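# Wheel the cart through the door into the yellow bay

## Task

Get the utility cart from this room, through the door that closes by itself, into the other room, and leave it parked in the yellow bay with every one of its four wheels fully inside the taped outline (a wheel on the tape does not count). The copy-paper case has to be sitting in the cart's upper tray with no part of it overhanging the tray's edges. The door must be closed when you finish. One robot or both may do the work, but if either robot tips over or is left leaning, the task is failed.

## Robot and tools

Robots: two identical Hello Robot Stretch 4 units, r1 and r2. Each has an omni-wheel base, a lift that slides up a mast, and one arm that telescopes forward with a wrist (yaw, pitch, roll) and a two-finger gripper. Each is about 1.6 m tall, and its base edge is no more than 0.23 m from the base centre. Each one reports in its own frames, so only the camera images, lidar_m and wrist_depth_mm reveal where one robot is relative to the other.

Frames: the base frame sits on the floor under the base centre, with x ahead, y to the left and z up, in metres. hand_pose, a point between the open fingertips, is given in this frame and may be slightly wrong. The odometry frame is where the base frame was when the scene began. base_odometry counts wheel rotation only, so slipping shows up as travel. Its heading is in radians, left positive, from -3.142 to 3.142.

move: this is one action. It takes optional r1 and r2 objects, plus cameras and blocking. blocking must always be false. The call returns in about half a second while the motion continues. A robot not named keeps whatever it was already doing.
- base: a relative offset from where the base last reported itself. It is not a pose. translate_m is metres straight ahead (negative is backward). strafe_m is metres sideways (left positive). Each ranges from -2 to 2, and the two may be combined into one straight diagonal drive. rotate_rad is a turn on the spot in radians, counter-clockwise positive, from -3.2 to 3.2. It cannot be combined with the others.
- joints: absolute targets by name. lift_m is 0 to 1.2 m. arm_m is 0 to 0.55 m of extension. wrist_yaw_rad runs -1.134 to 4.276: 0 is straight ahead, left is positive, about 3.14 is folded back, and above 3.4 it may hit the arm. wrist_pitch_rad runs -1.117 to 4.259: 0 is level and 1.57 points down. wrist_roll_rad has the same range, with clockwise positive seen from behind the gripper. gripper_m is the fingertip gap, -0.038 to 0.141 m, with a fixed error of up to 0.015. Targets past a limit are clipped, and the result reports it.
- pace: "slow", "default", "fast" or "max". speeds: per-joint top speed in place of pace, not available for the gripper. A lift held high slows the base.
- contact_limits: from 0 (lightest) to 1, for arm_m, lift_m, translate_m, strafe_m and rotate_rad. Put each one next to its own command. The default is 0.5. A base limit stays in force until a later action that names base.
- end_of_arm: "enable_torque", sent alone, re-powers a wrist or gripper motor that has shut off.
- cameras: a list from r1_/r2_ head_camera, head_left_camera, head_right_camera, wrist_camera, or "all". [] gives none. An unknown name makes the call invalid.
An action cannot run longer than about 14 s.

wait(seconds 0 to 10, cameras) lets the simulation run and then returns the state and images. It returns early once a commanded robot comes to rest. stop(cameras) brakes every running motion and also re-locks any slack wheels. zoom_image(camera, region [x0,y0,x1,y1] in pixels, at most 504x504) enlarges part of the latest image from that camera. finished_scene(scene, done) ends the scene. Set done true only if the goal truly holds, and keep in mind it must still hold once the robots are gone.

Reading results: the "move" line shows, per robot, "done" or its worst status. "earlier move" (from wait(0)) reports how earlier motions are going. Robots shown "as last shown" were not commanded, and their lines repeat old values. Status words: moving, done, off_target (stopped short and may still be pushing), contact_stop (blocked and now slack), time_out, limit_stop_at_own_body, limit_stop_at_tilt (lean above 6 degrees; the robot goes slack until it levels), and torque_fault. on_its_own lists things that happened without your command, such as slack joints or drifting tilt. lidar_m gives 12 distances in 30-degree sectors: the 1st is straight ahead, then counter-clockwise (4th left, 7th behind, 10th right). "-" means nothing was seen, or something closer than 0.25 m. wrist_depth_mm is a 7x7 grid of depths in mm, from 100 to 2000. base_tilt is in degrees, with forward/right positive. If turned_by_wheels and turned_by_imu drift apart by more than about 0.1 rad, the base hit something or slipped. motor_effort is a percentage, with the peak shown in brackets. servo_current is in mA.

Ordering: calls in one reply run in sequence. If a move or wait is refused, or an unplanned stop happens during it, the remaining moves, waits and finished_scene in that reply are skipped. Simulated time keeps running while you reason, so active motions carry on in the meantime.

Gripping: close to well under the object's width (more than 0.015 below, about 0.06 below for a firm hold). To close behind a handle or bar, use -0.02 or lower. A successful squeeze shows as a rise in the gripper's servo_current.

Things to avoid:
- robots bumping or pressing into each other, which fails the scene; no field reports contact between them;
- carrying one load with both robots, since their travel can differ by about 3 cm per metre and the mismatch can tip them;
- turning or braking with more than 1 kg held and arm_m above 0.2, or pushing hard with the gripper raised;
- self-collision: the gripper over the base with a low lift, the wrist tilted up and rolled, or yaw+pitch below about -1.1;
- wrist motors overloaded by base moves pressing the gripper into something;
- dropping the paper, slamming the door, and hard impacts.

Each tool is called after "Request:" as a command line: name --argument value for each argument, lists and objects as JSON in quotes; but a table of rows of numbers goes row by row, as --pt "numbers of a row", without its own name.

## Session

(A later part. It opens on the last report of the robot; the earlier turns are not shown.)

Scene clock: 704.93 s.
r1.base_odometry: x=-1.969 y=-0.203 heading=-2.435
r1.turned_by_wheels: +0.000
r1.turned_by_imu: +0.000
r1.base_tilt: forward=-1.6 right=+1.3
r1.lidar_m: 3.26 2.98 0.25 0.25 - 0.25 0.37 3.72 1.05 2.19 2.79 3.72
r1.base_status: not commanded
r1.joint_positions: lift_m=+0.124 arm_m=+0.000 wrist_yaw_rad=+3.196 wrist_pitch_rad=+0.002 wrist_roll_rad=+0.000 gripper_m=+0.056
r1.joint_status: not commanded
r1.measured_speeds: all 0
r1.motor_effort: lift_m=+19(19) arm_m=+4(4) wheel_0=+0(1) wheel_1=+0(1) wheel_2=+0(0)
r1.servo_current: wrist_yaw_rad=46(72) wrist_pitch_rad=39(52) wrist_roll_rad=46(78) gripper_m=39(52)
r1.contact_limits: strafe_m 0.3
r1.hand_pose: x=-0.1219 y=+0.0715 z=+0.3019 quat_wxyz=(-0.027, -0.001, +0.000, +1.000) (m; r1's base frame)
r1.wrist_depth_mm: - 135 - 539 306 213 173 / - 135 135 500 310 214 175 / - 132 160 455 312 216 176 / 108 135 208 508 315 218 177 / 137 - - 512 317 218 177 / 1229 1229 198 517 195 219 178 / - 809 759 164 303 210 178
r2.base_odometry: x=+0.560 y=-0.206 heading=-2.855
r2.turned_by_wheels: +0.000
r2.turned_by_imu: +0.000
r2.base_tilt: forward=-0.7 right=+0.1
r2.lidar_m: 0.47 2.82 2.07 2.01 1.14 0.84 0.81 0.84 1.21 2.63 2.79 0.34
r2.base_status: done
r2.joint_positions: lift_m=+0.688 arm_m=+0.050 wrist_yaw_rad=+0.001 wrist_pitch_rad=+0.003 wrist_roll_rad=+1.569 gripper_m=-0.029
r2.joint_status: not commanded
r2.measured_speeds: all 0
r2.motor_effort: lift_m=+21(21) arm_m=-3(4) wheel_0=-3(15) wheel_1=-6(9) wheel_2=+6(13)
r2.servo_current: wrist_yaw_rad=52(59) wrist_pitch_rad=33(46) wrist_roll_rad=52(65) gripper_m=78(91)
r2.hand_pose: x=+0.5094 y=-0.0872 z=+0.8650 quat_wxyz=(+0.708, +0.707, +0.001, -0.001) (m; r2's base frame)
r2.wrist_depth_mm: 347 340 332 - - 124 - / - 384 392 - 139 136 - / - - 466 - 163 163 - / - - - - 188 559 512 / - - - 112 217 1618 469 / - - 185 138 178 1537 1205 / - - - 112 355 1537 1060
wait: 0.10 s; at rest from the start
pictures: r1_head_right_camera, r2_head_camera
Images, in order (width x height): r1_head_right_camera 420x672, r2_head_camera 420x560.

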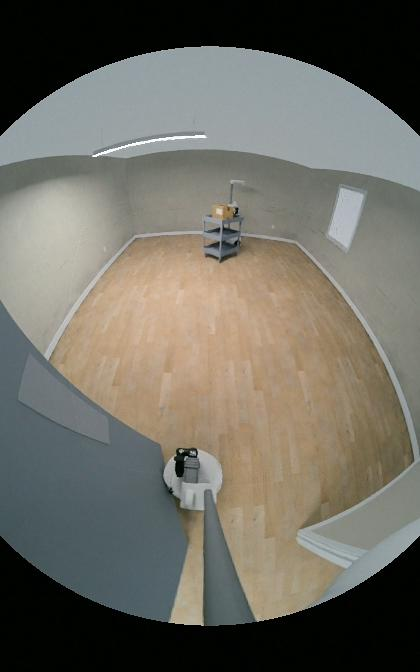

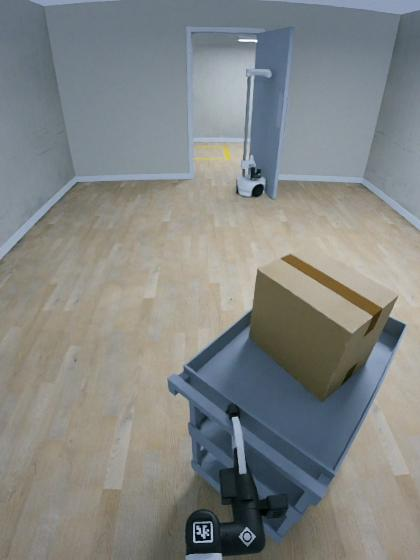

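Request:
move --r2 '{"base":{"translate_m":0.05,"strafe_m":-0.5},"pace":"slow"}' --blocking false --cameras '[]'

Request:
wait --seconds 9 --cameras '["r2_head_camera"]'

Scene clock: 726.40 s.
move: r2 moving
r1: as last shown
r1.lidar_m: 3.25 3.02 0.25 0.25 - 0.25 0.39 3.69 1.05 2.16 2.78 3.71
r1.motor_effort: lift_m=+19(19) arm_m=+4(4) wheel_0=+0(0) wheel_1=+0(0) wheel_2=+0(0)
r1.servo_current: wrist_yaw_rad=52(72) wrist_pitch_rad=52(52) wrist_roll_rad=46(65) gripper_m=39(46)
r1.contact_limits: strafe_m 0.3
r1.wrist_depth_mm: - 134 - 535 306 213 173 / - 134 135 496 310 215 175 / - 132 159 455 312 216 176 / 108 135 208 500 315 218 177 / 137 - - 512 317 218 177 / 1229 1255 198 512 195 219 178 / - 809 759 164 301 210 178
r2.base_odometry: x=+0.556 y=-0.193 heading=-2.855
r2.turned_by_wheels: +0.000
r2.turned_by_imu: +0.001
r2.base_tilt: forward=-0.7 right=+0.0
r2.lidar_m: 0.47 2.82 2.10 2.05 1.13 0.83 0.80 0.87 1.19 2.65 2.80 0.33
r2.base_status: translate_m moving; strafe_m moving
r2.joint_positions: lift_m=+0.688 arm_m=+0.050 wrist_yaw_rad=+0.004 wrist_pitch_rad=+0.003 wrist_roll_rad=+1.569 gripper_m=-0.029
r2.joint_status: not commanded
r2.measured_speeds: translate_m=+0.005 strafe_m=-0.052 rotate_rad=+0.003 lift_m=+0.000 arm_m=+0.000 wrist_yaw_rad=+0.020 wrist_pitch_rad=+0.000 wrist_roll_rad=+0.000
r2.motor_effort: lift_m=+21(21) arm_m=-3(4) wheel_0=+14(14) wheel_1=-7(9) wheel_2=-7(7)
r2.servo_current: wrist_yaw_rad=46(59) wrist_pitch_rad=39(46) wrist_roll_rad=46(52) gripper_m=78(91)
r2.hand_pose: x=+0.5096 y=-0.0862 z=+0.8650 quat_wxyz=(+0.708, +0.707, +0.003, +0.000) (m; r2's base frame)
r2.wrist_depth_mm: - 336 330 - - 121 - / - 384 389 - - 131 - / - 508 473 - 157 158 - / - - - - 183 559 512 / - - - 105 213 1661 466 / - - 186 131 178 1576 1205 / - - - 112 353 1537 1098
pictures: none
No camera images: "cameras" was empty.

Scene clock: 732.13 s.
earlier move: r2 done
r1.base_odometry: x=-1.969 y=-0.203 heading=-2.435
r1.turned_by_wheels: +0.000
r1.turned_by_imu: +0.000
r1.base_tilt: forward=-1.6 right=+1.3
r1.lidar_m: 3.16 3.01 0.25 0.25 - 0.25 0.38 3.70 1.06 2.15 2.80 3.71
r1.base_status: not commanded
r1.joint_positions: lift_m=+0.124 arm_m=+0.000 wrist_yaw_rad=+3.196 wrist_pitch_rad=+0.002 wrist_roll_rad=+0.000 gripper_m=+0.056
r1.joint_status: not commanded
r1.measured_speeds: all 0
r1.motor_effort: lift_m=+19(20) arm_m=+4(4) wheel_0=+0(1) wheel_1=+0(0) wheel_2=+0(0)
r1.servo_current: wrist_yaw_rad=59(72) wrist_pitch_rad=46(52) wrist_roll_rad=52(72) gripper_m=46(52)
r1.contact_limits: strafe_m 0.3
r1.hand_pose: x=-0.1219 y=+0.0715 z=+0.3019 quat_wxyz=(-0.027, -0.001, +0.000, +1.000) (m; r1's base frame)
r1.wrist_depth_mm: - 135 - 539 307 213 174 / - 135 135 500 310 215 175 / - 132 159 455 312 216 176 / 108 135 208 504 315 218 177 / 137 - - 512 317 219 178 / 1229 1229 198 517 195 219 178 / - 809 759 164 301 210 178
r2.base_odometry: x=+0.371 y=+0.259 heading=-2.855
r2.turned_by_wheels: -0.001
r2.turned_by_imu: +0.002
r2.base_tilt: forward=-0.7 right=+0.1
r2.lidar_m: 0.45 3.50 2.57 2.51 1.22 0.89 0.85 0.93 1.31 2.15 2.27 0.35
r2.base_status: done
r2.joint_positions: lift_m=+0.688 arm_m=+0.050 wrist_yaw_rad=+0.003 wrist_pitch_rad=+0.003 wrist_roll_rad=+1.569 gripper_m=-0.029
r2.joint_status: not commanded
r2.measured_speeds: all 0
r2.motor_effort: lift_m=+21(21) arm_m=-3(4) wheel_0=+7(24) wheel_1=-4(9) wheel_2=-8(10)
r2.servo_current: wrist_yaw_rad=52(85) wrist_pitch_rad=39(46) wrist_roll_rad=39(65) gripper_m=91(91)
r2.hand_pose: x=+0.5095 y=-0.0866 z=+0.8650 quat_wxyz=(+0.708, +0.707, +0.002, +0.000) (m; r2's base frame)
r2.wrist_depth_mm: 347 338 332 - - 124 - / - 384 389 - 139 136 - / - 504 462 - 162 162 - / - - - - 187 569 512 / - - - 112 215 1576 469 / - - 187 137 178 1499 1205 / - - - 112 347 1537 357
wait: 5.73 of 9 s (r2 has come to rest)
pictures: r2_head_camera
Images, in order (width x height): r2_head_camera 420x560.

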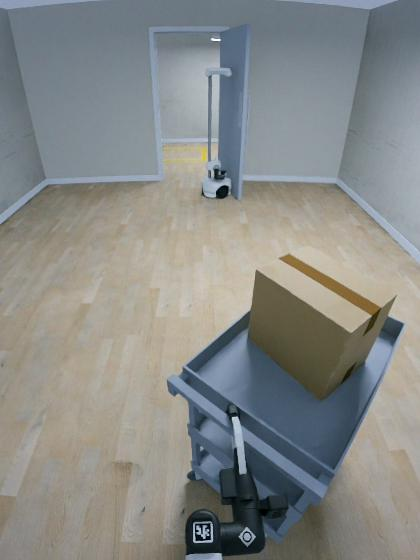

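Request:
move --r2 '{"joints":{"gripper_m":0.08}}' --blocking false --cameras '[]'

Request:
wait --seconds 2.5 --cameras '[]'

Request:
move --r2 '{"base":{"translate_m":-0.15},"pace":"slow"}' --blocking false --cameras '[]'

Request:
wait --seconds 4 --cameras '[]'

Request:
move --r2 '{"base":{"translate_m":0.15,"strafe_m":0.34}}' --blocking false --cameras '[]'

Request:
wait --seconds 4 --cameras '[]'

Request:
move --r2 '{"base":{"rotate_rad":-0.6}}' --blocking false --cameras '[]'

Request:
wait --seconds 4 --cameras '["r2_head_camera"]'

Request:
zoom_image --camera "r2_head_camera" --region '[120, 280, 400, 560]'

Scene clock: 759.20 s.
move: r2 moving
r1: as last shown
r1.base_tilt: forward=-1.6 right=+1.2
r1.lidar_m: 3.14 2.99 0.25 0.25 - 0.25 0.35 3.71 1.06 2.19 2.80 3.67
r1.motor_effort: lift_m=+19(19) arm_m=+4(4) wheel_0=+0(1) wheel_1=+0(0) wheel_2=+0(0)
r1.servo_current: wrist_yaw_rad=59(65) wrist_pitch_rad=46(52) wrist_roll_rad=52(59) gripper_m=46(46)
r1.contact_limits: strafe_m 0.3
r1.wrist_depth_mm: - 134 - 539 306 213 173 / - 135 135 496 310 214 174 / - 132 159 455 314 216 176 / 108 135 208 508 315 218 177 / 137 - - 517 317 218 178 / 1229 1229 198 517 195 220 178 / - 809 768 164 301 210 178
r2.base_odometry: x=+0.371 y=+0.259 heading=-2.855
r2.turned_by_wheels: +0.000
r2.turned_by_imu: +0.001
r2.base_tilt: forward=-0.7 right=+0.0
r2.lidar_m: 0.48 3.52 2.55 2.53 1.22 0.90 0.86 0.92 1.30 2.17 2.28 0.37
r2.base_status: not commanded
r2.joint_positions: lift_m=+0.688 arm_m=+0.050 wrist_yaw_rad=+0.003 wrist_pitch_rad=+0.003 wrist_roll_rad=+1.569 gripper_m=-0.003
r2.joint_status: gripper_m moving
r2.measured_speeds: all 0
r2.motor_effort: lift_m=+21(21) arm_m=-4(4) wheel_0=+7(8) wheel_1=-3(4) wheel_2=-9(9)
r2.servo_current: wrist_yaw_rad=46(59) wrist_pitch_rad=39(46) wrist_roll_rad=52(59) gripper_m=72(85)
r2.hand_pose: x=+0.5095 y=-0.0866 z=+0.8650 quat_wxyz=(+0.708, +0.707, +0.002, +0.000) (m; r2's base frame)
r2.wrist_depth_mm: 349 338 334 - - 129 - / - 389 392 - 141 138 - / - - 469 - 165 166 - / - - - - 190 564 517 / - - - 116 220 1661 477 / - - 188 142 182 1708 1182 / - - - 112 351 1756 1078
pictures: none
No camera images: "cameras" was empty.

Scene clock: 760.47 s.
earlier move: r2 done
r1.base_odometry: x=-1.969 y=-0.203 heading=-2.435
r1.turned_by_wheels: +0.000
r1.turned_by_imu: +0.000
r1.base_tilt: forward=-1.6 right=+1.2
r1.lidar_m: 3.16 3.02 0.25 0.25 - 0.25 0.37 3.73 1.04 2.16 2.82 3.69
r1.base_status: not commanded
r1.joint_positions: lift_m=+0.124 arm_m=+0.000 wrist_yaw_rad=+3.196 wrist_pitch_rad=+0.002 wrist_roll_rad=+0.000 gripper_m=+0.056
r1.joint_status: not commanded
r1.measured_speeds: all 0
r1.motor_effort: lift_m=+19(19) arm_m=+4(4) wheel_0=+0(1) wheel_1=+0(0) wheel_2=+0(0)
r1.servo_current: wrist_yaw_rad=39(72) wrist_pitch_rad=39(52) wrist_roll_rad=52(65) gripper_m=46(46)
r1.contact_limits: strafe_m 0.3
r1.hand_pose: x=-0.1219 y=+0.0715 z=+0.3019 quat_wxyz=(-0.027, -0.001, +0.000, +1.000) (m; r1's base frame)
r1.wrist_depth_mm: - 134 - 535 306 213 174 / - 134 135 496 310 215 175 / - 132 159 459 312 216 176 / 108 135 208 504 315 217 177 / 137 - - 512 317 218 178 / 1255 1229 198 517 195 218 178 / - 809 759 164 301 209 178
r2.base_odometry: x=+0.371 y=+0.259 heading=-2.855
r2.turned_by_wheels: +0.000
r2.turned_by_imu: +0.000
r2.base_tilt: forward=-0.7 right=+0.1
r2.lidar_m: 0.48 3.53 2.59 2.52 1.23 0.91 0.86 0.92 1.31 2.16 2.28 0.36
r2.base_status: not commanded
r2.joint_positions: lift_m=+0.688 arm_m=+0.050 wrist_yaw_rad=+0.003 wrist_pitch_rad=+0.003 wrist_roll_rad=+1.569 gripper_m=+0.080
r2.joint_status: all done
r2.measured_speeds: all 0
r2.motor_effort: lift_m=+21(21) arm_m=-4(4) wheel_0=+7(8) wheel_1=-4(4) wheel_2=-8(9)
r2.servo_current: wrist_yaw_rad=46(59) wrist_pitch_rad=39(46) wrist_roll_rad=52(59) gripper_m=52(117)
r2.hand_pose: x=+0.5095 y=-0.0866 z=+0.8650 quat_wxyz=(+0.708, +0.707, +0.002, +0.000) (m; r2's base frame)
r2.wrist_depth_mm: 1756 338 340 - - 133 - / - 394 399 - 146 146 - / - - 480 - 167 177 - / - - - 108 193 1430 517 / - - - 124 230 1708 477 / - - 193 153 183 1576 427 / - - - 112 334 1537 1205
wait: 1.27 of 2.5 s (r2 has come to rest)
pictures: none
No camera images: "cameras" was empty.

Scene clock: 760.97 s.
move: r2 moving
r1: as last shown
r1.base_tilt: forward=-1.6 right=+1.3
r1.lidar_m: 3.14 3.03 0.25 0.25 - 0.25 0.40 3.71 1.06 2.18 2.82 3.72
r1.servo_current: wrist_yaw_rad=39(65) wrist_pitch_rad=33(46) wrist_roll_rad=46(59) gripper_m=39(46)
r1.contact_limits: strafe_m 0.3
r1.wrist_depth_mm: - 135 - 539 306 213 174 / - 134 135 500 309 214 174 / - 132 159 455 312 216 176 / 108 135 207 508 315 217 177 / 137 - - 512 317 218 178 / 1229 1229 198 521 194 219 178 / - 809 759 164 303 209 178
r2.base_odometry: x=+0.383 y=+0.263 heading=-2.856
r2.turned_by_wheels: +0.000
r2.turned_by_imu: +0.000
r2.base_tilt: forward=-0.7 right=+0.0
r2.lidar_m: 0.50 3.50 2.57 2.52 1.22 0.90 0.85 0.88 1.28 2.17 2.28 0.37
r2.base_status: translate_m moving
r2.joint_positions: lift_m=+0.688 arm_m=+0.050 wrist_yaw_rad=+0.003 wrist_pitch_rad=+0.003 wrist_roll_rad=+1.569 gripper_m=+0.080
r2.joint_status: not commanded
r2.measured_speeds: translate_m=-0.049 strafe_m=+0.000 rotate_rad=-0.001 lift_m=+0.000 arm_m=+0.000 wrist_yaw_rad=+0.000 wrist_pitch_rad=+0.000 wrist_roll_rad=+0.000
r2.motor_effort: lift_m=+20(21) arm_m=-3(4) wheel_0=-7(10) wheel_1=-5(7) wheel_2=+9(10)
r2.servo_current: wrist_yaw_rad=46(59) wrist_pitch_rad=46(46) wrist_roll_rad=39(52) gripper_m=52(59)
r2.hand_pose: x=+0.5095 y=-0.0866 z=+0.8650 quat_wxyz=(+0.708, +0.707, +0.002, +0.000) (m; r2's base frame)
r2.wrist_depth_mm: - 353 347 - 139 140 - / - 415 407 - 154 149 - / - - 488 104 175 591 - / - - - 114 202 1576 517 / - - - 136 232 1661 480 / - - 196 164 196 1576 430 / - - - 112 - 1756 1160
pictures: none
No camera images: "cameras" was empty.

Scene clock: 763.27 s.
earlier move: r2 done
r1.base_odometry: x=-1.969 y=-0.203 heading=-2.435
r1.turned_by_wheels: +0.000
r1.turned_by_imu: +0.000
r1.base_tilt: forward=-1.5 right=+1.3
r1.lidar_m: 3.14 2.99 0.25 0.25 - 0.25 0.35 3.70 1.00 2.18 2.80 3.67
r1.base_status: not commanded
r1.joint_positions: lift_m=+0.124 arm_m=+0.000 wrist_yaw_rad=+3.196 wrist_pitch_rad=+0.002 wrist_roll_rad=+0.000 gripper_m=+0.056
r1.joint_status: not commanded
r1.measured_speeds: all 0
r1.motor_effort: lift_m=+19(19) arm_m=+4(4) wheel_0=+0(1) wheel_1=+0(0) wheel_2=+0(0)
r1.servo_current: wrist_yaw_rad=52(65) wrist_pitch_rad=33(52) wrist_roll_rad=39(72) gripper_m=46(52)
r1.contact_limits: strafe_m 0.3
r1.hand_pose: x=-0.1219 y=+0.0715 z=+0.3019 quat_wxyz=(-0.027, -0.001, +0.000, +1.000) (m; r1's base frame)
r1.wrist_depth_mm: - 135 - 539 306 213 174 / - 134 135 496 310 214 175 / - 132 160 455 312 216 176 / 108 135 208 504 315 217 177 / 137 - - 512 317 218 178 / 1229 1229 198 517 194 218 178 / - 820 768 164 301 210 178
r2.base_odometry: x=+0.515 y=+0.302 heading=-2.856
r2.turned_by_wheels: +0.000
r2.turned_by_imu: +0.000
r2.base_tilt: forward=-0.7 right=+0.0
r2.lidar_m: 0.59 3.52 2.57 2.53 1.00 0.76 0.72 0.77 1.07 2.15 2.30 0.47
r2.base_status: done
r2.joint_positions: lift_m=+0.688 arm_m=+0.050 wrist_yaw_rad=+0.003 wrist_pitch_rad=+0.003 wrist_roll_rad=+1.569 gripper_m=+0.080
r2.joint_status: not commanded
r2.measured_speeds: all 0
r2.motor_effort: lift_m=+20(21) arm_m=-2(4) wheel_0=-4(10) wheel_1=-5(7) wheel_2=+6(10)
r2.servo_current: wrist_yaw_rad=39(59) wrist_pitch_rad=39(46) wrist_roll_rad=52(59) gripper_m=52(59)
r2.hand_pose: x=+0.5095 y=-0.0866 z=+0.8650 quat_wxyz=(+0.708, +0.707, +0.002, +0.000) (m; r2's base frame)
r2.wrist_depth_mm: - 449 427 178 233 - - / - - 504 204 262 - - / - - 609 282 306 788 - / - - - 327 368 1808 - / - - - 397 442 1808 559 / - - 196 466 195 517 1182 / - - - 112 - 1921 1205
wait: 2.30 of 4 s (r2 has come to rest)
pictures: none
No camera images: "cameras" was empty.

Scene clock: 763.77 s.
move: r2 moving
r1: as last shown
r1.base_tilt: forward=-1.5 right=+1.2
r1.lidar_m: 3.17 2.99 0.25 0.25 - 0.25 0.36 3.71 1.03 2.20 2.80 3.69
r1.motor_effort: lift_m=+19(19) arm_m=+4(4) wheel_0=+0(0) wheel_1=+0(0) wheel_2=+0(0)
r1.servo_current: wrist_yaw_rad=33(65) wrist_pitch_rad=46(46) wrist_roll_rad=52(65) gripper_m=39(46)
r1.contact_limits: strafe_m 0.3
r1.wrist_depth_mm: - 134 - 539 306 213 173 / - 134 135 496 310 214 174 / - 132 159 459 312 216 176 / 108 135 208 508 315 218 177 / 137 - - 517 317 218 178 / 1229 1229 198 521 195 220 177 / - 820 768 164 301 210 178
r2.base_odometry: x=+0.511 y=+0.270 heading=-2.856
r2.turned_by_wheels: +0.000
r2.turned_by_imu: +0.000
r2.base_tilt: forward=-0.7 right=+0.1
r2.lidar_m: 0.57 3.47 2.55 2.49 1.05 0.76 0.72 0.76 1.10 2.18 2.32 0.46
r2.base_status: translate_m moving; strafe_m moving
r2.joint_positions: lift_m=+0.688 arm_m=+0.050 wrist_yaw_rad=+0.003 wrist_pitch_rad=+0.003 wrist_roll_rad=+1.569 gripper_m=+0.080
r2.joint_status: not commanded
r2.measured_speeds: translate_m=+0.048 strafe_m=+0.112 rotate_rad=+0.003 lift_m=+0.000 arm_m=+0.000 wrist_yaw_rad=-0.001 wrist_pitch_rad=+0.000 wrist_roll_rad=+0.000
r2.motor_effort: lift_m=+20(20) arm_m=-2(2) wheel_0=-8(12) wheel_1=+12(12) wheel_2=-8(9)
r2.servo_current: wrist_yaw_rad=46(52) wrist_pitch_rad=39(46) wrist_roll_rad=52(59) gripper_m=46(52)
r2.hand_pose: x=+0.5095 y=-0.0867 z=+0.8650 quat_wxyz=(+0.708, +0.707, +0.002, +0.000) (m; r2's base frame)
r2.wrist_depth_mm: - 469 442 192 243 - - / - - 521 259 273 - - / - - 621 293 317 778 - / - - - 357 382 1921 - / - - - 427 - 1661 544 / - - 196 477 197 1576 1205 / - - - 112 - 1983 1205
pictures: none
No camera images: "cameras" was empty.

Scene clock: 765.97 s.
earlier move: r2 done
r1.base_odometry: x=-1.969 y=-0.203 heading=-2.435
r1.turned_by_wheels: +0.000
r1.turned_by_imu: +0.000
r1.base_tilt: forward=-1.6 right=+1.3
r1.lidar_m: 3.18 3.00 0.25 0.25 - 0.25 0.36 3.66 1.04 2.17 2.82 3.72
r1.base_status: not commanded
r1.joint_positions: lift_m=+0.124 arm_m=+0.000 wrist_yaw_rad=+3.196 wrist_pitch_rad=+0.002 wrist_roll_rad=+0.000 gripper_m=+0.056
r1.joint_status: not commanded
r1.measured_speeds: all 0
r1.motor_effort: lift_m=+19(20) arm_m=+4(4) wheel_0=+0(1) wheel_1=+0(0) wheel_2=+0(0)
r1.servo_current: wrist_yaw_rad=39(72) wrist_pitch_rad=39(46) wrist_roll_rad=26(65) gripper_m=46(52)
r1.contact_limits: strafe_m 0.3
r1.hand_pose: x=-0.1219 y=+0.0715 z=+0.3019 quat_wxyz=(-0.027, -0.001, +0.000, +1.000) (m; r1's base frame)
r1.wrist_depth_mm: - 134 - 535 304 213 173 / - 134 134 496 310 214 174 / - 132 160 455 314 216 176 / 108 135 208 504 315 218 177 / 137 - - 512 319 219 178 / 1229 1205 198 517 194 218 178 / - 809 759 164 301 209 178
r2.base_odometry: x=+0.467 y=-0.067 heading=-2.856
r2.turned_by_wheels: +0.000
r2.turned_by_imu: +0.001
r2.base_tilt: forward=-0.7 right=+0.1
r2.lidar_m: 4.07 3.06 2.23 2.20 1.19 0.90 0.85 0.89 1.29 2.50 0.57 0.58
r2.base_status: done
r2.joint_positions: lift_m=+0.688 arm_m=+0.050 wrist_yaw_rad=+0.003 wrist_pitch_rad=+0.003 wrist_roll_rad=+1.569 gripper_m=+0.080
r2.joint_status: not commanded
r2.measured_speeds: all 0
r2.motor_effort: lift_m=+20(20) arm_m=+0(2) wheel_0=-3(12) wheel_1=+1(13) wheel_2=-5(10)
r2.servo_current: wrist_yaw_rad=46(59) wrist_pitch_rad=33(46) wrist_roll_rad=39(59) gripper_m=52(59)
r2.hand_pose: x=+0.5095 y=-0.0867 z=+0.8650 quat_wxyz=(+0.708, +0.707, +0.002, +0.000) (m; r2's base frame)
r2.wrist_depth_mm: - - - 319 364 1661 1160 / - - - - - 1808 1205 / - - - - - 1756 1229 / - - - - - 1863 1229 / - - - - - 1808 1255 / - - 197 - 196 1708 1229 / - - - 112 - 1983 1229
wait: 2.20 of 4 s (r2 has come to rest)
pictures: none
No camera images: "cameras" was empty.

Scene clock: 766.47 s.
move: r2 moving
r1: as last shown
r1.base_tilt: forward=-1.6 right=+1.2
r1.lidar_m: 3.15 3.04 0.25 0.25 - 0.25 0.38 3.69 1.04 2.18 2.79 3.67
r1.motor_effort: lift_m=+19(19) arm_m=+4(4) wheel_0=+0(1) wheel_1=+0(0) wheel_2=+0(0)
r1.servo_current: wrist_yaw_rad=59(65) wrist_pitch_rad=33(46) wrist_roll_rad=52(65) gripper_m=39(46)
r1.contact_limits: strafe_m 0.3
r1.wrist_depth_mm: - 135 - 539 306 213 174 / - 135 135 496 310 214 174 / - 132 159 455 312 216 176 / 108 135 208 508 315 218 177 / 137 - - 517 315 219 178 / 1229 1229 198 517 195 219 178 / - 809 759 164 301 209 178
r2.base_odometry: x=+0.467 y=-0.067 heading=-3.108
r2.turned_by_wheels: -0.252
r2.turned_by_imu: -0.244
r2.base_tilt: forward=-0.7 right=+0.1
r2.lidar_m: 0.60 4.15 2.47 2.20 1.65 1.00 0.85 0.85 1.04 1.92 0.60 0.58
r2.base_status: rotate_rad moving
r2.joint_positions: lift_m=+0.688 arm_m=+0.050 wrist_yaw_rad=+0.003 wrist_pitch_rad=+0.003 wrist_roll_rad=+1.569 gripper_m=+0.080
r2.joint_status: not commanded
r2.measured_speeds: translate_m=-0.001 strafe_m=-0.002 rotate_rad=-0.978 lift_m=+0.000 arm_m=+0.000 wrist_yaw_rad=+0.000 wrist_pitch_rad=+0.000 wrist_roll_rad=+0.000
r2.motor_effort: lift_m=+20(20) arm_m=+1(1) wheel_0=+8(11) wheel_1=+10(10) wheel_2=+10(12)
r2.servo_current: wrist_yaw_rad=59(59) wrist_pitch_rad=46(52) wrist_roll_rad=39(52) gripper_m=39(59)
r2.hand_pose: x=+0.5095 y=-0.0867 z=+0.8650 quat_wxyz=(+0.708, +0.707, +0.002, +0.000) (m; r2's base frame)
r2.wrist_depth_mm: - - 544 320 332 - - / - - 615 343 - 820 - / - - - 382 410 564 492 / - - - 368 - 1708 1182 / - - - - - 1808 1229 / - - 196 - 196 1661 1255 / - - - 112 - 1983 1229
pictures: none
No camera images: "cameras" was empty.

Scene clock: 767.40 s.
earlier move: r2 done
r1.base_odometry: x=-1.969 y=-0.203 heading=-2.435
r1.turned_by_wheels: +0.000
r1.turned_by_imu: +0.000
r1.base_tilt: forward=-1.6 right=+1.3
r1.lidar_m: 3.16 3.00 0.25 0.25 - 0.25 0.37 3.70 1.01 2.15 2.79 3.71
r1.base_status: not commanded
r1.joint_positions: lift_m=+0.124 arm_m=+0.000 wrist_yaw_rad=+3.196 wrist_pitch_rad=+0.002 wrist_roll_rad=+0.000 gripper_m=+0.056
r1.joint_status: not commanded
r1.measured_speeds: all 0
r1.motor_effort: lift_m=+19(19) arm_m=+4(4) wheel_0=+0(1) wheel_1=+0(0) wheel_2=+0(0)
r1.servo_current: wrist_yaw_rad=46(65) wrist_pitch_rad=39(46) wrist_roll_rad=33(65) gripper_m=39(46)
r1.contact_limits: strafe_m 0.3
r1.hand_pose: x=-0.1219 y=+0.0715 z=+0.3019 quat_wxyz=(-0.027, -0.001, +0.000, +1.000) (m; r1's base frame)
r1.wrist_depth_mm: - 134 - 539 306 214 174 / - 135 135 496 310 214 175 / - 132 159 459 312 216 176 / 108 135 208 504 315 218 177 / 137 - - 508 317 218 178 / 1229 1229 198 517 194 219 178 / - 809 768 164 301 209 178
r2.base_odometry: x=+0.467 y=-0.067 heading=+2.828
r2.turned_by_wheels: -0.348
r2.turned_by_imu: -0.339
r2.base_tilt: forward=-0.7 right=+0.1
r2.lidar_m: 0.56 4.06 3.26 2.28 2.19 1.32 0.90 0.84 0.89 1.20 2.50 0.57
r2.base_status: done
r2.joint_positions: lift_m=+0.688 arm_m=+0.050 wrist_yaw_rad=+0.002 wrist_pitch_rad=+0.003 wrist_roll_rad=+1.569 gripper_m=+0.080
r2.joint_status: not commanded
r2.measured_speeds: all 0
r2.motor_effort: lift_m=+20(20) arm_m=+0(1) wheel_0=+2(11) wheel_1=+2(10) wheel_2=+3(12)
r2.servo_current: wrist_yaw_rad=46(59) wrist_pitch_rad=39(52) wrist_roll_rad=59(59) gripper_m=52(59)
r2.hand_pose: x=+0.5095 y=-0.0867 z=+0.8650 quat_wxyz=(+0.708, +0.707, +0.002, +0.000) (m; r2's base frame)
r2.wrist_depth_mm: - - - 342 347 1708 - / - - - 351 359 - - / - - 569 362 976 - - / - - 609 377 991 - - / - - 647 389 389 - - / - - 196 402 195 699 - / - - - 112 - 1537 452
wait: 0.93 of 4 s (r2 has come to rest)
pictures: r2_head_camera
Images, in order (width x height): r2_head_camera 420x560.

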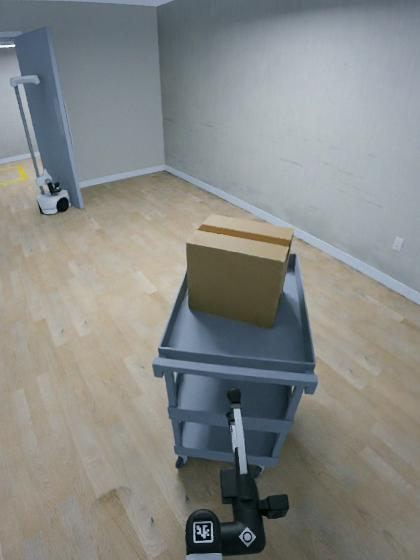

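Scaled by 1.800 from the camera's 420x560 image, which has a finer 1200x1600 frame.

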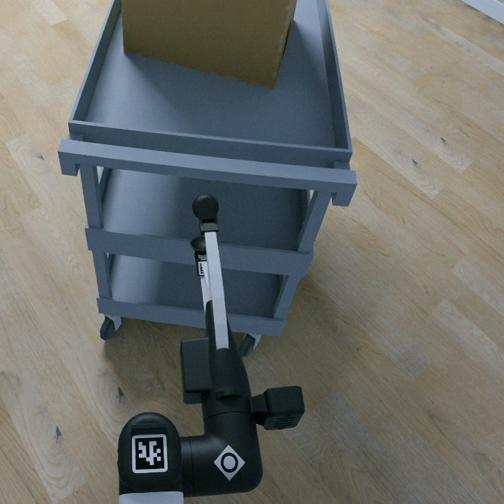

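Request:
move --r2 '{"base":{"translate_m":0.1},"pace":"slow"}' --blocking false --cameras '[]'

Request:
wait --seconds 4 --cameras '["r2_head_camera","r2_wrist_camera"]'

Scene clock: 793.80 s.
move: r2 moving
r1: as last shown
r1.lidar_m: 3.18 3.02 0.25 0.25 - 0.25 0.38 3.71 1.04 2.18 2.80 3.70
r1.servo_current: wrist_yaw_rad=39(59) wrist_pitch_rad=26(52) wrist_roll_rad=46(59) gripper_m=39(46)
r1.contact_limits: strafe_m 0.3
r1.wrist_depth_mm: - 134 - 539 306 213 173 / - 135 135 496 310 215 174 / - 132 159 455 314 216 176 / 108 135 208 504 315 217 177 / 137 - - 512 317 218 178 / 1229 1205 198 521 195 219 178 / - 820 759 164 300 210 178
r2.base_odometry: x=+0.455 y=-0.063 heading=+2.828
r2.turned_by_wheels: +0.000
r2.turned_by_imu: +0.001
r2.base_tilt: forward=-0.7 right=+0.1
r2.lidar_m: 0.58 4.07 3.30 2.30 2.19 1.32 0.92 0.85 0.90 1.20 2.48 0.58
r2.base_status: translate_m moving
r2.joint_positions: lift_m=+0.688 arm_m=+0.050 wrist_yaw_rad=+0.002 wrist_pitch_rad=+0.003 wrist_roll_rad=+1.569 gripper_m=+0.080
r2.joint_status: not commanded
r2.measured_speeds: translate_m=+0.048 strafe_m=+0.001 rotate_rad=-0.002 lift_m=+0.000 arm_m=+0.000 wrist_yaw_rad=+0.000 wrist_pitch_rad=+0.000 wrist_roll_rad=+0.000
r2.motor_effort: lift_m=+20(20) arm_m=-3(4) wheel_0=+5(9) wheel_1=+7(9) wheel_2=-8(9)
r2.servo_current: wrist_yaw_rad=39(52) wrist_pitch_rad=46(46) wrist_roll_rad=46(59) gripper_m=59(59)
r2.hand_pose: x=+0.5095 y=-0.0867 z=+0.8650 quat_wxyz=(+0.708, +0.707, +0.002, +0.000) (m; r2's base frame)
r2.wrist_depth_mm: - - - 334 334 1808 - / - - - 342 347 - - / - - 564 351 960 - - / - - 603 364 976 - - / - - 634 373 377 - - / - - 196 389 196 683 - / - - - 112 - 1808 504
pictures: none
No camera images: "cameras" was empty.

Scene clock: 795.60 s.
earlier move: r2 done
r1.base_odometry: x=-1.969 y=-0.203 heading=-2.435
r1.turned_by_wheels: +0.000
r1.turned_by_imu: +0.000
r1.base_tilt: forward=-1.6 right=+1.3
r1.lidar_m: 3.17 2.99 0.25 0.25 - 0.25 0.38 3.71 1.04 2.18 2.83 3.72
r1.base_status: not commanded
r1.joint_positions: lift_m=+0.124 arm_m=+0.000 wrist_yaw_rad=+3.196 wrist_pitch_rad=+0.002 wrist_roll_rad=+0.000 gripper_m=+0.056
r1.joint_status: not commanded
r1.measured_speeds: all 0
r1.motor_effort: lift_m=+19(20) arm_m=+4(4) wheel_0=+0(1) wheel_1=+0(1) wheel_2=+0(0)
r1.servo_current: wrist_yaw_rad=33(65) wrist_pitch_rad=46(52) wrist_roll_rad=46(78) gripper_m=39(46)
r1.contact_limits: strafe_m 0.3
r1.hand_pose: x=-0.1219 y=+0.0715 z=+0.3019 quat_wxyz=(-0.027, -0.001, +0.000, +1.000) (m; r1's base frame)
r1.wrist_depth_mm: - 135 - 539 306 213 173 / - 134 135 496 309 215 174 / - 132 159 455 314 216 176 / 108 135 208 504 315 218 177 / 137 - - 512 319 218 177 / 1229 1229 198 517 194 219 178 / - 809 759 164 301 210 178
r2.base_odometry: x=+0.372 y=-0.036 heading=+2.828
r2.turned_by_wheels: +0.000
r2.turned_by_imu: +0.000
r2.base_tilt: forward=-0.7 right=+0.1
r2.lidar_m: 0.48 3.98 3.35 2.35 2.24 1.41 1.00 0.92 0.96 1.28 2.46 0.49
r2.base_status: done
r2.joint_positions: lift_m=+0.688 arm_m=+0.050 wrist_yaw_rad=+0.002 wrist_pitch_rad=+0.003 wrist_roll_rad=+1.569 gripper_m=+0.080
r2.joint_status: not commanded
r2.measured_speeds: all 0
r2.motor_effort: lift_m=+20(20) arm_m=-3(4) wheel_0=+3(9) wheel_1=+3(9) wheel_2=-5(11)
r2.servo_current: wrist_yaw_rad=46(59) wrist_pitch_rad=46(46) wrist_roll_rad=33(59) gripper_m=46(59)
r2.hand_pose: x=+0.5095 y=-0.0867 z=+0.8650 quat_wxyz=(+0.708, +0.707, +0.002, +0.000) (m; r2's base frame)
r2.wrist_depth_mm: - - - 197 252 - - / - - 569 256 259 - - / - - 477 264 267 - - / - - 508 273 277 - - / - - 539 283 285 - - / - - 196 231 196 683 564 / - - - 112 - 1921 504
wait: 1.80 of 4 s (r2 has come to rest)
pictures: r2_head_camera, r2_wrist_camera
Images, in order (width x height): r2_head_camera 420x560, r2_wrist_camera 616x392.

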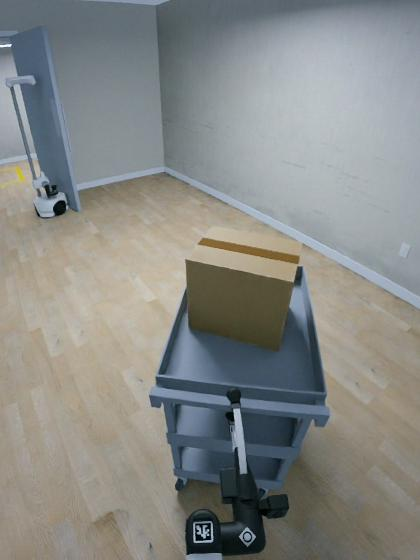

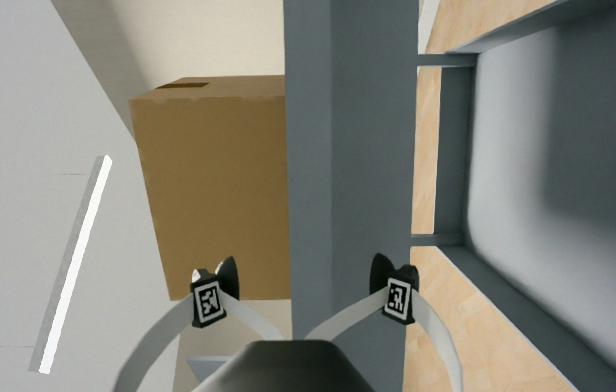

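Request:
move --r2 '{"base":{"rotate_rad":-0.09},"pace":"slow"}' --blocking false --cameras '[]'

Request:
wait --seconds 3 --cameras '[]'

Request:
move --r2 '{"base":{"translate_m":0.07},"pace":"slow"}' --blocking false --cameras '[]'

Request:
wait --seconds 3 --cameras '["r2_head_camera","r2_wrist_camera"]'

Scene clock: 804.63 s.
move: r2 moving
r1: as last shown
r1.lidar_m: 3.16 3.03 0.25 0.25 - 0.25 0.38 3.71 1.04 2.16 2.80 3.69
r1.motor_effort: lift_m=+19(19) arm_m=+4(4) wheel_0=+0(1) wheel_1=+0(0) wheel_2=+0(0)
r1.servo_current: wrist_yaw_rad=52(72) wrist_pitch_rad=39(46) wrist_roll_rad=52(65) gripper_m=39(46)
r1.contact_limits: strafe_m 0.3
r1.wrist_depth_mm: - 134 - 539 304 213 173 / - 135 135 500 310 214 174 / - 132 159 455 312 216 176 / 108 135 208 504 314 218 177 / 137 - - 512 317 219 178 / 1229 1229 198 521 195 219 178 / - 809 759 164 301 209 178
r2.base_odometry: x=+0.372 y=-0.036 heading=+2.743
r2.turned_by_wheels: -0.084
r2.turned_by_imu: -0.082
r2.base_tilt: forward=-0.7 right=+0.1
r2.lidar_m: 0.49 0.54 3.71 2.38 2.24 1.60 1.03 0.95 0.94 1.21 2.43 0.49
r2.base_status: rotate_rad moving
r2.joint_positions: lift_m=+0.688 arm_m=+0.050 wrist_yaw_rad=+0.002 wrist_pitch_rad=+0.003 wrist_roll_rad=+1.569 gripper_m=+0.080
r2.joint_status: not commanded
r2.measured_speeds: translate_m=+0.001 strafe_m=+0.000 rotate_rad=-0.112 lift_m=+0.000 arm_m=+0.000 wrist_yaw_rad=+0.000 wrist_pitch_rad=+0.000 wrist_roll_rad=+0.000
r2.motor_effort: lift_m=+20(20) arm_m=-3(4) wheel_0=+3(9) wheel_1=+4(7) wheel_2=+5(8)
r2.servo_current: wrist_yaw_rad=46(52) wrist_pitch_rad=46(46) wrist_roll_rad=46(52) gripper_m=52(52)
r2.hand_pose: x=+0.5095 y=-0.0867 z=+0.8650 quat_wxyz=(+0.708, +0.707, +0.002, +0.000) (m; r2's base frame)
r2.wrist_depth_mm: - - - 232 266 283 279 / - - - 270 270 1921 - / - - 539 272 276 - - / - - 492 281 282 - - / - - 517 226 287 - - / - - 196 229 195 750 - / - - - 112 - 1983 559
pictures: none
No camera images: "cameras" was empty.

Scene clock: 805.00 s.
earlier move: r2 done
r1.base_odometry: x=-1.969 y=-0.203 heading=-2.435
r1.turned_by_wheels: +0.000
r1.turned_by_imu: +0.000
r1.base_tilt: forward=-1.6 right=+1.3
r1.lidar_m: 3.16 3.00 0.25 0.25 - 0.25 0.37 3.68 1.08 2.18 2.83 3.72
r1.base_status: not commanded
r1.joint_positions: lift_m=+0.124 arm_m=+0.000 wrist_yaw_rad=+3.196 wrist_pitch_rad=+0.002 wrist_roll_rad=+0.000 gripper_m=+0.056
r1.joint_status: not commanded
r1.measured_speeds: all 0
r1.motor_effort: lift_m=+19(19) arm_m=+4(4) wheel_0=+0(1) wheel_1=+0(0) wheel_2=+0(0)
r1.servo_current: wrist_yaw_rad=52(72) wrist_pitch_rad=46(46) wrist_roll_rad=26(65) gripper_m=46(46)
r1.contact_limits: strafe_m 0.3
r1.hand_pose: x=-0.1219 y=+0.0715 z=+0.3019 quat_wxyz=(-0.027, -0.001, +0.000, +1.000) (m; r1's base frame)
r1.wrist_depth_mm: - 134 - 539 306 213 174 / - 134 135 496 310 214 175 / - 132 159 455 312 216 176 / 108 135 208 508 315 217 177 / 137 - - 512 319 219 178 / 1229 1229 198 517 194 219 178 / - 809 759 164 301 210 178
r2.base_odometry: x=+0.372 y=-0.036 heading=+2.739
r2.turned_by_wheels: -0.005
r2.turned_by_imu: -0.004
r2.base_tilt: forward=-0.7 right=+0.1
r2.lidar_m: 0.46 0.53 3.72 2.40 2.23 1.60 1.02 0.94 0.95 1.22 2.44 0.50
r2.base_status: done
r2.joint_positions: lift_m=+0.688 arm_m=+0.050 wrist_yaw_rad=+0.002 wrist_pitch_rad=+0.003 wrist_roll_rad=+1.569 gripper_m=+0.080
r2.joint_status: not commanded
r2.measured_speeds: all 0
r2.motor_effort: lift_m=+20(20) arm_m=-3(4) wheel_0=+2(9) wheel_1=+4(7) wheel_2=+6(8)
r2.servo_current: wrist_yaw_rad=46(52) wrist_pitch_rad=46(46) wrist_roll_rad=39(59) gripper_m=59(59)
r2.hand_pose: x=+0.5095 y=-0.0867 z=+0.8650 quat_wxyz=(+0.708, +0.707, +0.002, +0.000) (m; r2's base frame)
r2.wrist_depth_mm: - - - 221 266 272 273 / - - - 271 271 1921 - / - - 569 274 276 - - / - - 492 281 281 - - / - - 512 225 289 - - / - - 196 229 196 - - / - - - 112 - 1983 549
wait: 0.37 of 3 s (r2 has come to rest)
pictures: none
No camera images: "cameras" was empty.

Scene clock: 805.50 s.
move: r2 moving
r1: as last shown
r1.lidar_m: 3.18 2.99 0.25 0.25 - 0.25 0.38 3.70 1.06 2.15 2.81 3.72
r1.servo_current: wrist_yaw_rad=59(72) wrist_pitch_rad=39(46) wrist_roll_rad=59(65) gripper_m=39(46)
r1.contact_limits: strafe_m 0.3
r1.wrist_depth_mm: - 134 - 539 306 213 173 / - 134 135 500 310 214 175 / - 132 159 455 312 216 176 / 108 135 208 504 315 218 177 / 137 - - 517 317 219 178 / 1229 1229 198 521 194 219 178 / - 820 768 164 301 209 178
r2.base_odometry: x=+0.361 y=-0.031 heading=+2.739
r2.turned_by_wheels: +0.000
r2.turned_by_imu: +0.000
r2.base_tilt: forward=-0.7 right=+0.1
r2.lidar_m: 0.47 0.52 3.75 2.41 2.25 1.62 1.03 0.93 0.94 1.23 2.41 0.49
r2.base_status: translate_m moving
r2.joint_positions: lift_m=+0.688 arm_m=+0.050 wrist_yaw_rad=+0.002 wrist_pitch_rad=+0.003 wrist_roll_rad=+1.569 gripper_m=+0.080
r2.joint_status: not commanded
r2.measured_speeds: translate_m=+0.049 strafe_m=+0.000 rotate_rad=+0.001 lift_m=+0.000 arm_m=+0.000 wrist_yaw_rad=+0.000 wrist_pitch_rad=+0.000 wrist_roll_rad=+0.000
r2.motor_effort: lift_m=+20(20) arm_m=-3(4) wheel_0=+4(10) wheel_1=+8(8) wheel_2=-10(10)
r2.servo_current: wrist_yaw_rad=46(52) wrist_pitch_rad=46(46) wrist_roll_rad=39(52) gripper_m=52(59)
r2.hand_pose: x=+0.5095 y=-0.0867 z=+0.8650 quat_wxyz=(+0.708, +0.707, +0.002, +0.000) (m; r2's base frame)
r2.wrist_depth_mm: - - - 225 257 262 262 / - - - 259 260 1863 - / - - 544 264 266 - - / - - 488 267 271 - - / - - 504 276 274 - - / - - 196 217 196 - - / - - 564 112 283 1983 544
pictures: none
No camera images: "cameras" was empty.

Scene clock: 806.97 s.
earlier move: r2 done
r1.base_odometry: x=-1.969 y=-0.203 heading=-2.435
r1.turned_by_wheels: +0.000
r1.turned_by_imu: +0.000
r1.base_tilt: forward=-1.6 right=+1.3
r1.lidar_m: 3.14 2.99 0.25 0.25 - 0.25 0.36 3.69 1.01 2.20 2.80 3.68
r1.base_status: not commanded
r1.joint_positions: lift_m=+0.124 arm_m=+0.000 wrist_yaw_rad=+3.196 wrist_pitch_rad=+0.002 wrist_roll_rad=+0.000 gripper_m=+0.056
r1.joint_status: not commanded
r1.measured_speeds: all 0
r1.motor_effort: lift_m=+19(19) arm_m=+4(4) wheel_0=+0(1) wheel_1=+0(0) wheel_2=+0(0)
r1.servo_current: wrist_yaw_rad=46(78) wrist_pitch_rad=39(46) wrist_roll_rad=52(65) gripper_m=39(52)
r1.contact_limits: strafe_m 0.3
r1.hand_pose: x=-0.1219 y=+0.0715 z=+0.3019 quat_wxyz=(-0.027, -0.001, +0.000, +1.000) (m; r1's base frame)
r1.wrist_depth_mm: - 135 - 539 306 213 174 / - 134 135 496 309 214 175 / - 132 159 455 314 216 176 / 108 135 207 500 315 217 177 / 137 - - 517 317 218 177 / 1229 1229 198 521 195 219 178 / - 820 759 164 301 210 178
r2.base_odometry: x=+0.308 y=-0.009 heading=+2.739
r2.turned_by_wheels: +0.000
r2.turned_by_imu: +0.000
r2.base_tilt: forward=-0.7 right=+0.1
r2.lidar_m: 0.46 0.51 3.81 2.43 2.27 1.66 1.09 0.97 1.00 1.30 2.41 0.47
r2.base_status: done
r2.joint_positions: lift_m=+0.688 arm_m=+0.050 wrist_yaw_rad=-0.003 wrist_pitch_rad=+0.003 wrist_roll_rad=+1.569 gripper_m=+0.080
r2.joint_status: not commanded
r2.measured_speeds: all 0
r2.motor_effort: lift_m=+20(20) arm_m=+4(4) wheel_0=+4(10) wheel_1=+4(8) wheel_2=-6(14)
r2.servo_current: wrist_yaw_rad=46(65) wrist_pitch_rad=46(46) wrist_roll_rad=46(59) gripper_m=52(59)
r2.hand_pose: x=+0.5090 y=-0.0882 z=+0.8650 quat_wxyz=(+0.708, +0.707, +0.000, -0.002) (m; r2's base frame)
r2.wrist_depth_mm: - - - 178 236 1708 1308 / - - - 183 239 - - / - - 449 187 245 - - / - - 473 191 250 - - / - - 492 195 255 - - / - - 196 197 196 715 - / - - - 112 265 1921 521
wait: 1.47 of 3 s (r2 has come to rest)
pictures: r2_head_camera, r2_wrist_camera
Images, in order (width x height): r2_head_camera 420x560, r2_wrist_camera 616x392.

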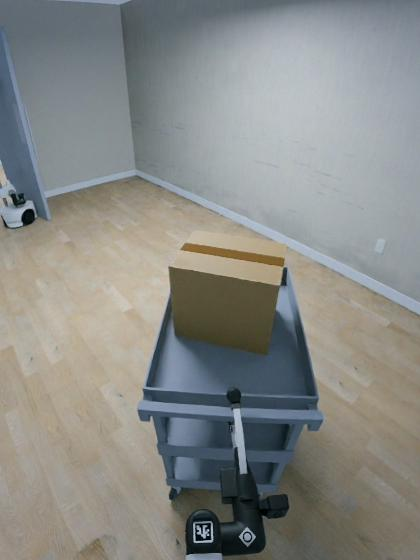

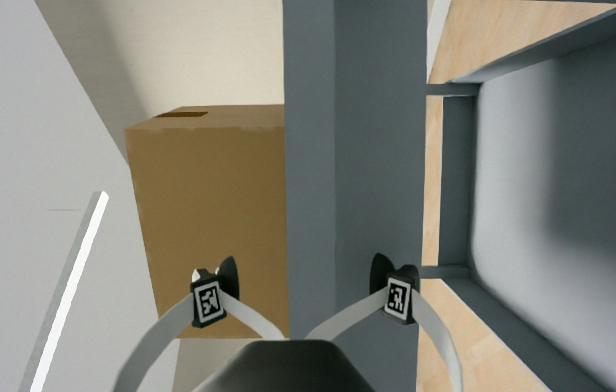

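Request:
move --r2 '{"base":{"rotate_rad":-0.1},"pace":"slow"}' --blocking false --cameras '[]'

Request:
wait --seconds 3 --cameras '[]'

Request:
move --r2 '{"base":{"strafe_m":0.05},"pace":"slow"}' --blocking false --cameras '[]'

Request:
wait --seconds 3 --cameras '["r2_head_camera"]'

Scene clock: 815.83 s.
move: r2 moving
r1: as last shown
r1.lidar_m: 3.16 2.99 0.25 0.25 - 0.25 0.38 3.69 1.04 2.18 2.81 3.70
r1.motor_effort: lift_m=+19(20) arm_m=+4(4) wheel_0=-1(1) wheel_1=+0(0) wheel_2=+0(0)
r1.servo_current: wrist_yaw_rad=52(78) wrist_pitch_rad=39(46) wrist_roll_rad=52(72) gripper_m=39(46)
r1.contact_limits: strafe_m 0.3
r1.wrist_depth_mm: - 135 - 539 306 213 173 / - 134 135 496 310 214 175 / - 132 159 455 312 216 176 / 108 135 208 500 315 217 177 / 137 - - 512 317 219 178 / 1229 1255 198 521 194 219 178 / - 820 759 164 301 210 178
r2.base_odometry: x=+0.308 y=-0.009 heading=+2.648
r2.turned_by_wheels: -0.091
r2.turned_by_imu: -0.088
r2.base_tilt: forward=-0.7 right=+0.1
r2.lidar_m: 0.46 0.48 4.34 2.56 2.27 1.96 1.14 0.99 0.99 1.19 2.20 0.50
r2.base_status: rotate_rad moving
r2.joint_positions: lift_m=+0.688 arm_m=+0.050 wrist_yaw_rad=-0.003 wrist_pitch_rad=+0.003 wrist_roll_rad=+1.569 gripper_m=+0.080
r2.joint_status: not commanded
r2.measured_speeds: translate_m=+0.001 strafe_m=+0.000 rotate_rad=-0.146 lift_m=+0.000 arm_m=+0.000 wrist_yaw_rad=+0.000 wrist_pitch_rad=+0.000 wrist_roll_rad=+0.000
r2.motor_effort: lift_m=+20(20) arm_m=+4(4) wheel_0=+5(9) wheel_1=+3(7) wheel_2=+6(8)
r2.servo_current: wrist_yaw_rad=46(59) wrist_pitch_rad=39(46) wrist_roll_rad=46(59) gripper_m=46(59)
r2.hand_pose: x=+0.5090 y=-0.0882 z=+0.8650 quat_wxyz=(+0.708, +0.707, +0.000, -0.002) (m; r2's base frame)
r2.wrist_depth_mm: - - - 194 249 1537 1138 / - - - 254 255 1576 279 / - - - 198 256 - - / - - 462 198 259 - - / - - 477 200 260 - - / - - 196 202 196 - - / - - 525 112 264 - -
pictures: none
No camera images: "cameras" was empty.

Scene clock: 816.23 s.
earlier move: r2 done
r1.base_odometry: x=-1.969 y=-0.203 heading=-2.435
r1.turned_by_wheels: +0.000
r1.turned_by_imu: +0.000
r1.base_tilt: forward=-1.6 right=+1.3
r1.lidar_m: 3.14 3.00 0.25 0.25 - 0.25 0.37 3.70 1.03 2.16 2.81 3.72
r1.base_status: not commanded
r1.joint_positions: lift_m=+0.124 arm_m=+0.000 wrist_yaw_rad=+3.196 wrist_pitch_rad=+0.002 wrist_roll_rad=+0.000 gripper_m=+0.056
r1.joint_status: not commanded
r1.measured_speeds: all 0
r1.motor_effort: lift_m=+19(20) arm_m=+4(4) wheel_0=+0(1) wheel_1=+0(0) wheel_2=+0(0)
r1.servo_current: wrist_yaw_rad=46(78) wrist_pitch_rad=46(46) wrist_roll_rad=59(72) gripper_m=46(46)
r1.contact_limits: strafe_m 0.3
r1.hand_pose: x=-0.1219 y=+0.0715 z=+0.3019 quat_wxyz=(-0.027, -0.001, +0.000, +1.000) (m; r1's base frame)
r1.wrist_depth_mm: - 135 - 539 306 213 174 / - 135 135 500 309 214 175 / - 132 159 452 314 216 176 / 108 135 208 504 315 217 177 / 137 - - 512 317 218 178 / 1255 1229 198 517 195 219 178 / - 820 759 164 301 210 178
r2.base_odometry: x=+0.308 y=-0.009 heading=+2.640
r2.turned_by_wheels: -0.008
r2.turned_by_imu: -0.008
r2.base_tilt: forward=-0.6 right=+0.0
r2.lidar_m: 0.44 0.48 4.44 2.62 2.28 1.98 1.16 1.00 1.01 1.19 2.15 0.48
r2.base_status: done
r2.joint_positions: lift_m=+0.688 arm_m=+0.050 wrist_yaw_rad=-0.003 wrist_pitch_rad=+0.003 wrist_roll_rad=+1.569 gripper_m=+0.080
r2.joint_status: not commanded
r2.measured_speeds: all 0
r2.motor_effort: lift_m=+20(20) arm_m=+4(4) wheel_0=+3(9) wheel_1=+4(7) wheel_2=+6(8)
r2.servo_current: wrist_yaw_rad=52(59) wrist_pitch_rad=39(46) wrist_roll_rad=52(65) gripper_m=52(59)
r2.hand_pose: x=+0.5090 y=-0.0882 z=+0.8650 quat_wxyz=(+0.708, +0.707, +0.000, -0.002) (m; r2's base frame)
r2.wrist_depth_mm: - - - 198 225 1618 1138 / - - - 259 258 282 264 / - - - 260 259 - - / - - 466 200 260 - - / - - 473 202 262 - - / - - 196 202 196 - - / - - 517 112 264 - -
wait: 0.40 of 3 s (r2 has come to rest)
pictures: none
No camera images: "cameras" was empty.

Scene clock: 816.73 s.
move: r2 moving
r1: as last shown
r1.lidar_m: 3.13 3.03 0.25 0.25 - 0.25 0.41 3.71 1.04 2.15 2.81 3.70
r1.motor_effort: lift_m=+19(19) arm_m=+4(4) wheel_0=+0(1) wheel_1=+0(0) wheel_2=+0(0)
r1.servo_current: wrist_yaw_rad=39(52) wrist_pitch_rad=33(46) wrist_roll_rad=59(65) gripper_m=46(46)
r1.contact_limits: strafe_m 0.3
r1.wrist_depth_mm: - 134 - 539 306 213 174 / - 135 135 496 309 214 174 / - 132 159 459 314 216 176 / 108 135 207 504 315 217 177 / 137 - - 512 317 218 178 / 1229 1229 198 517 195 220 178 / - 809 759 164 301 210 178
r2.base_odometry: x=+0.301 y=-0.021 heading=+2.640
r2.turned_by_wheels: +0.000
r2.turned_by_imu: +0.000
r2.base_tilt: forward=-0.6 right=+0.1
r2.lidar_m: 0.46 0.49 4.37 2.58 2.27 1.98 1.14 1.01 1.00 1.21 2.21 0.49
r2.base_status: strafe_m moving
r2.joint_positions: lift_m=+0.688 arm_m=+0.050 wrist_yaw_rad=-0.003 wrist_pitch_rad=+0.003 wrist_roll_rad=+1.569 gripper_m=+0.080
r2.joint_status: not commanded
r2.measured_speeds: translate_m=+0.000 strafe_m=+0.056 rotate_rad=+0.001 lift_m=+0.000 arm_m=+0.000 wrist_yaw_rad=+0.000 wrist_pitch_rad=+0.000 wrist_roll_rad=+0.000
r2.motor_effort: lift_m=+20(20) arm_m=+4(4) wheel_0=-5(8) wheel_1=+8(10) wheel_2=+0(5)
r2.servo_current: wrist_yaw_rad=52(52) wrist_pitch_rad=46(46) wrist_roll_rad=39(52) gripper_m=52(59)
r2.hand_pose: x=+0.5090 y=-0.0882 z=+0.8650 quat_wxyz=(+0.708, +0.707, +0.000, -0.002) (m; r2's base frame)
r2.wrist_depth_mm: - - - 198 257 264 1098 / - - - 258 258 1661 290 / - - - 259 260 - - / - - 469 201 262 - - / - - 480 202 263 - - / - - 196 202 196 - - / - - 517 112 266 - -
pictures: none
No camera images: "cameras" was empty.

Scene clock: 817.83 s.
earlier move: r2 done
r1.base_odometry: x=-1.969 y=-0.203 heading=-2.435
r1.turned_by_wheels: +0.000
r1.turned_by_imu: +0.000
r1.base_tilt: forward=-1.6 right=+1.2
r1.lidar_m: 3.17 3.02 0.25 0.25 - 0.25 0.38 3.69 1.05 2.15 2.82 3.70
r1.base_status: not commanded
r1.joint_positions: lift_m=+0.124 arm_m=+0.000 wrist_yaw_rad=+3.196 wrist_pitch_rad=+0.002 wrist_roll_rad=+0.000 gripper_m=+0.056
r1.joint_status: not commanded
r1.measured_speeds: all 0
r1.motor_effort: lift_m=+19(20) arm_m=+4(4) wheel_0=+0(1) wheel_1=+0(0) wheel_2=+0(0)
r1.servo_current: wrist_yaw_rad=59(65) wrist_pitch_rad=39(52) wrist_roll_rad=59(65) gripper_m=39(46)
r1.contact_limits: strafe_m 0.3
r1.hand_pose: x=-0.1219 y=+0.0715 z=+0.3019 quat_wxyz=(-0.027, -0.001, +0.000, +1.000) (m; r1's base frame)
r1.wrist_depth_mm: - 135 - 539 307 213 173 / - 134 135 496 309 214 175 / - 132 159 455 312 216 176 / 108 135 208 504 315 218 177 / 137 - - 512 317 218 178 / 1229 1229 198 517 194 219 178 / - 809 768 164 301 210 178
r2.base_odometry: x=+0.284 y=-0.052 heading=+2.640
r2.turned_by_wheels: +0.000
r2.turned_by_imu: +0.000
r2.base_tilt: forward=-0.6 right=+0.1
r2.lidar_m: 0.45 0.48 4.34 2.54 2.25 2.01 1.20 1.02 1.05 1.23 2.28 0.49
r2.base_status: done
r2.joint_positions: lift_m=+0.688 arm_m=+0.050 wrist_yaw_rad=-0.003 wrist_pitch_rad=+0.003 wrist_roll_rad=+1.569 gripper_m=+0.080
r2.joint_status: not commanded
r2.measured_speeds: all 0
r2.motor_effort: lift_m=+20(20) arm_m=+4(4) wheel_0=-3(11) wheel_1=+6(10) wheel_2=+0(5)
r2.servo_current: wrist_yaw_rad=46(52) wrist_pitch_rad=39(46) wrist_roll_rad=52(59) gripper_m=52(59)
r2.hand_pose: x=+0.5090 y=-0.0882 z=+0.8650 quat_wxyz=(+0.708, +0.707, +0.000, -0.002) (m; r2's base frame)
r2.wrist_depth_mm: - - - 257 258 1618 1182 / - - - 259 260 1921 - / - - 585 260 260 - - / - - 473 202 264 - - / - - 492 203 263 - - / - - 197 204 196 - - / - - 530 112 267 1983 -
wait: 1.10 of 3 s (r2 has come to rest)
pictures: r2_head_camera
Images, in order (width x height): r2_head_camera 420x560.

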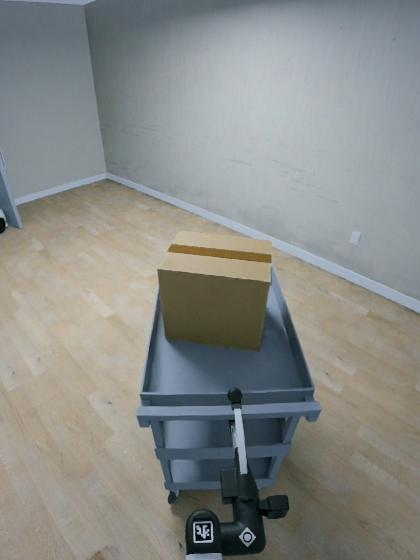

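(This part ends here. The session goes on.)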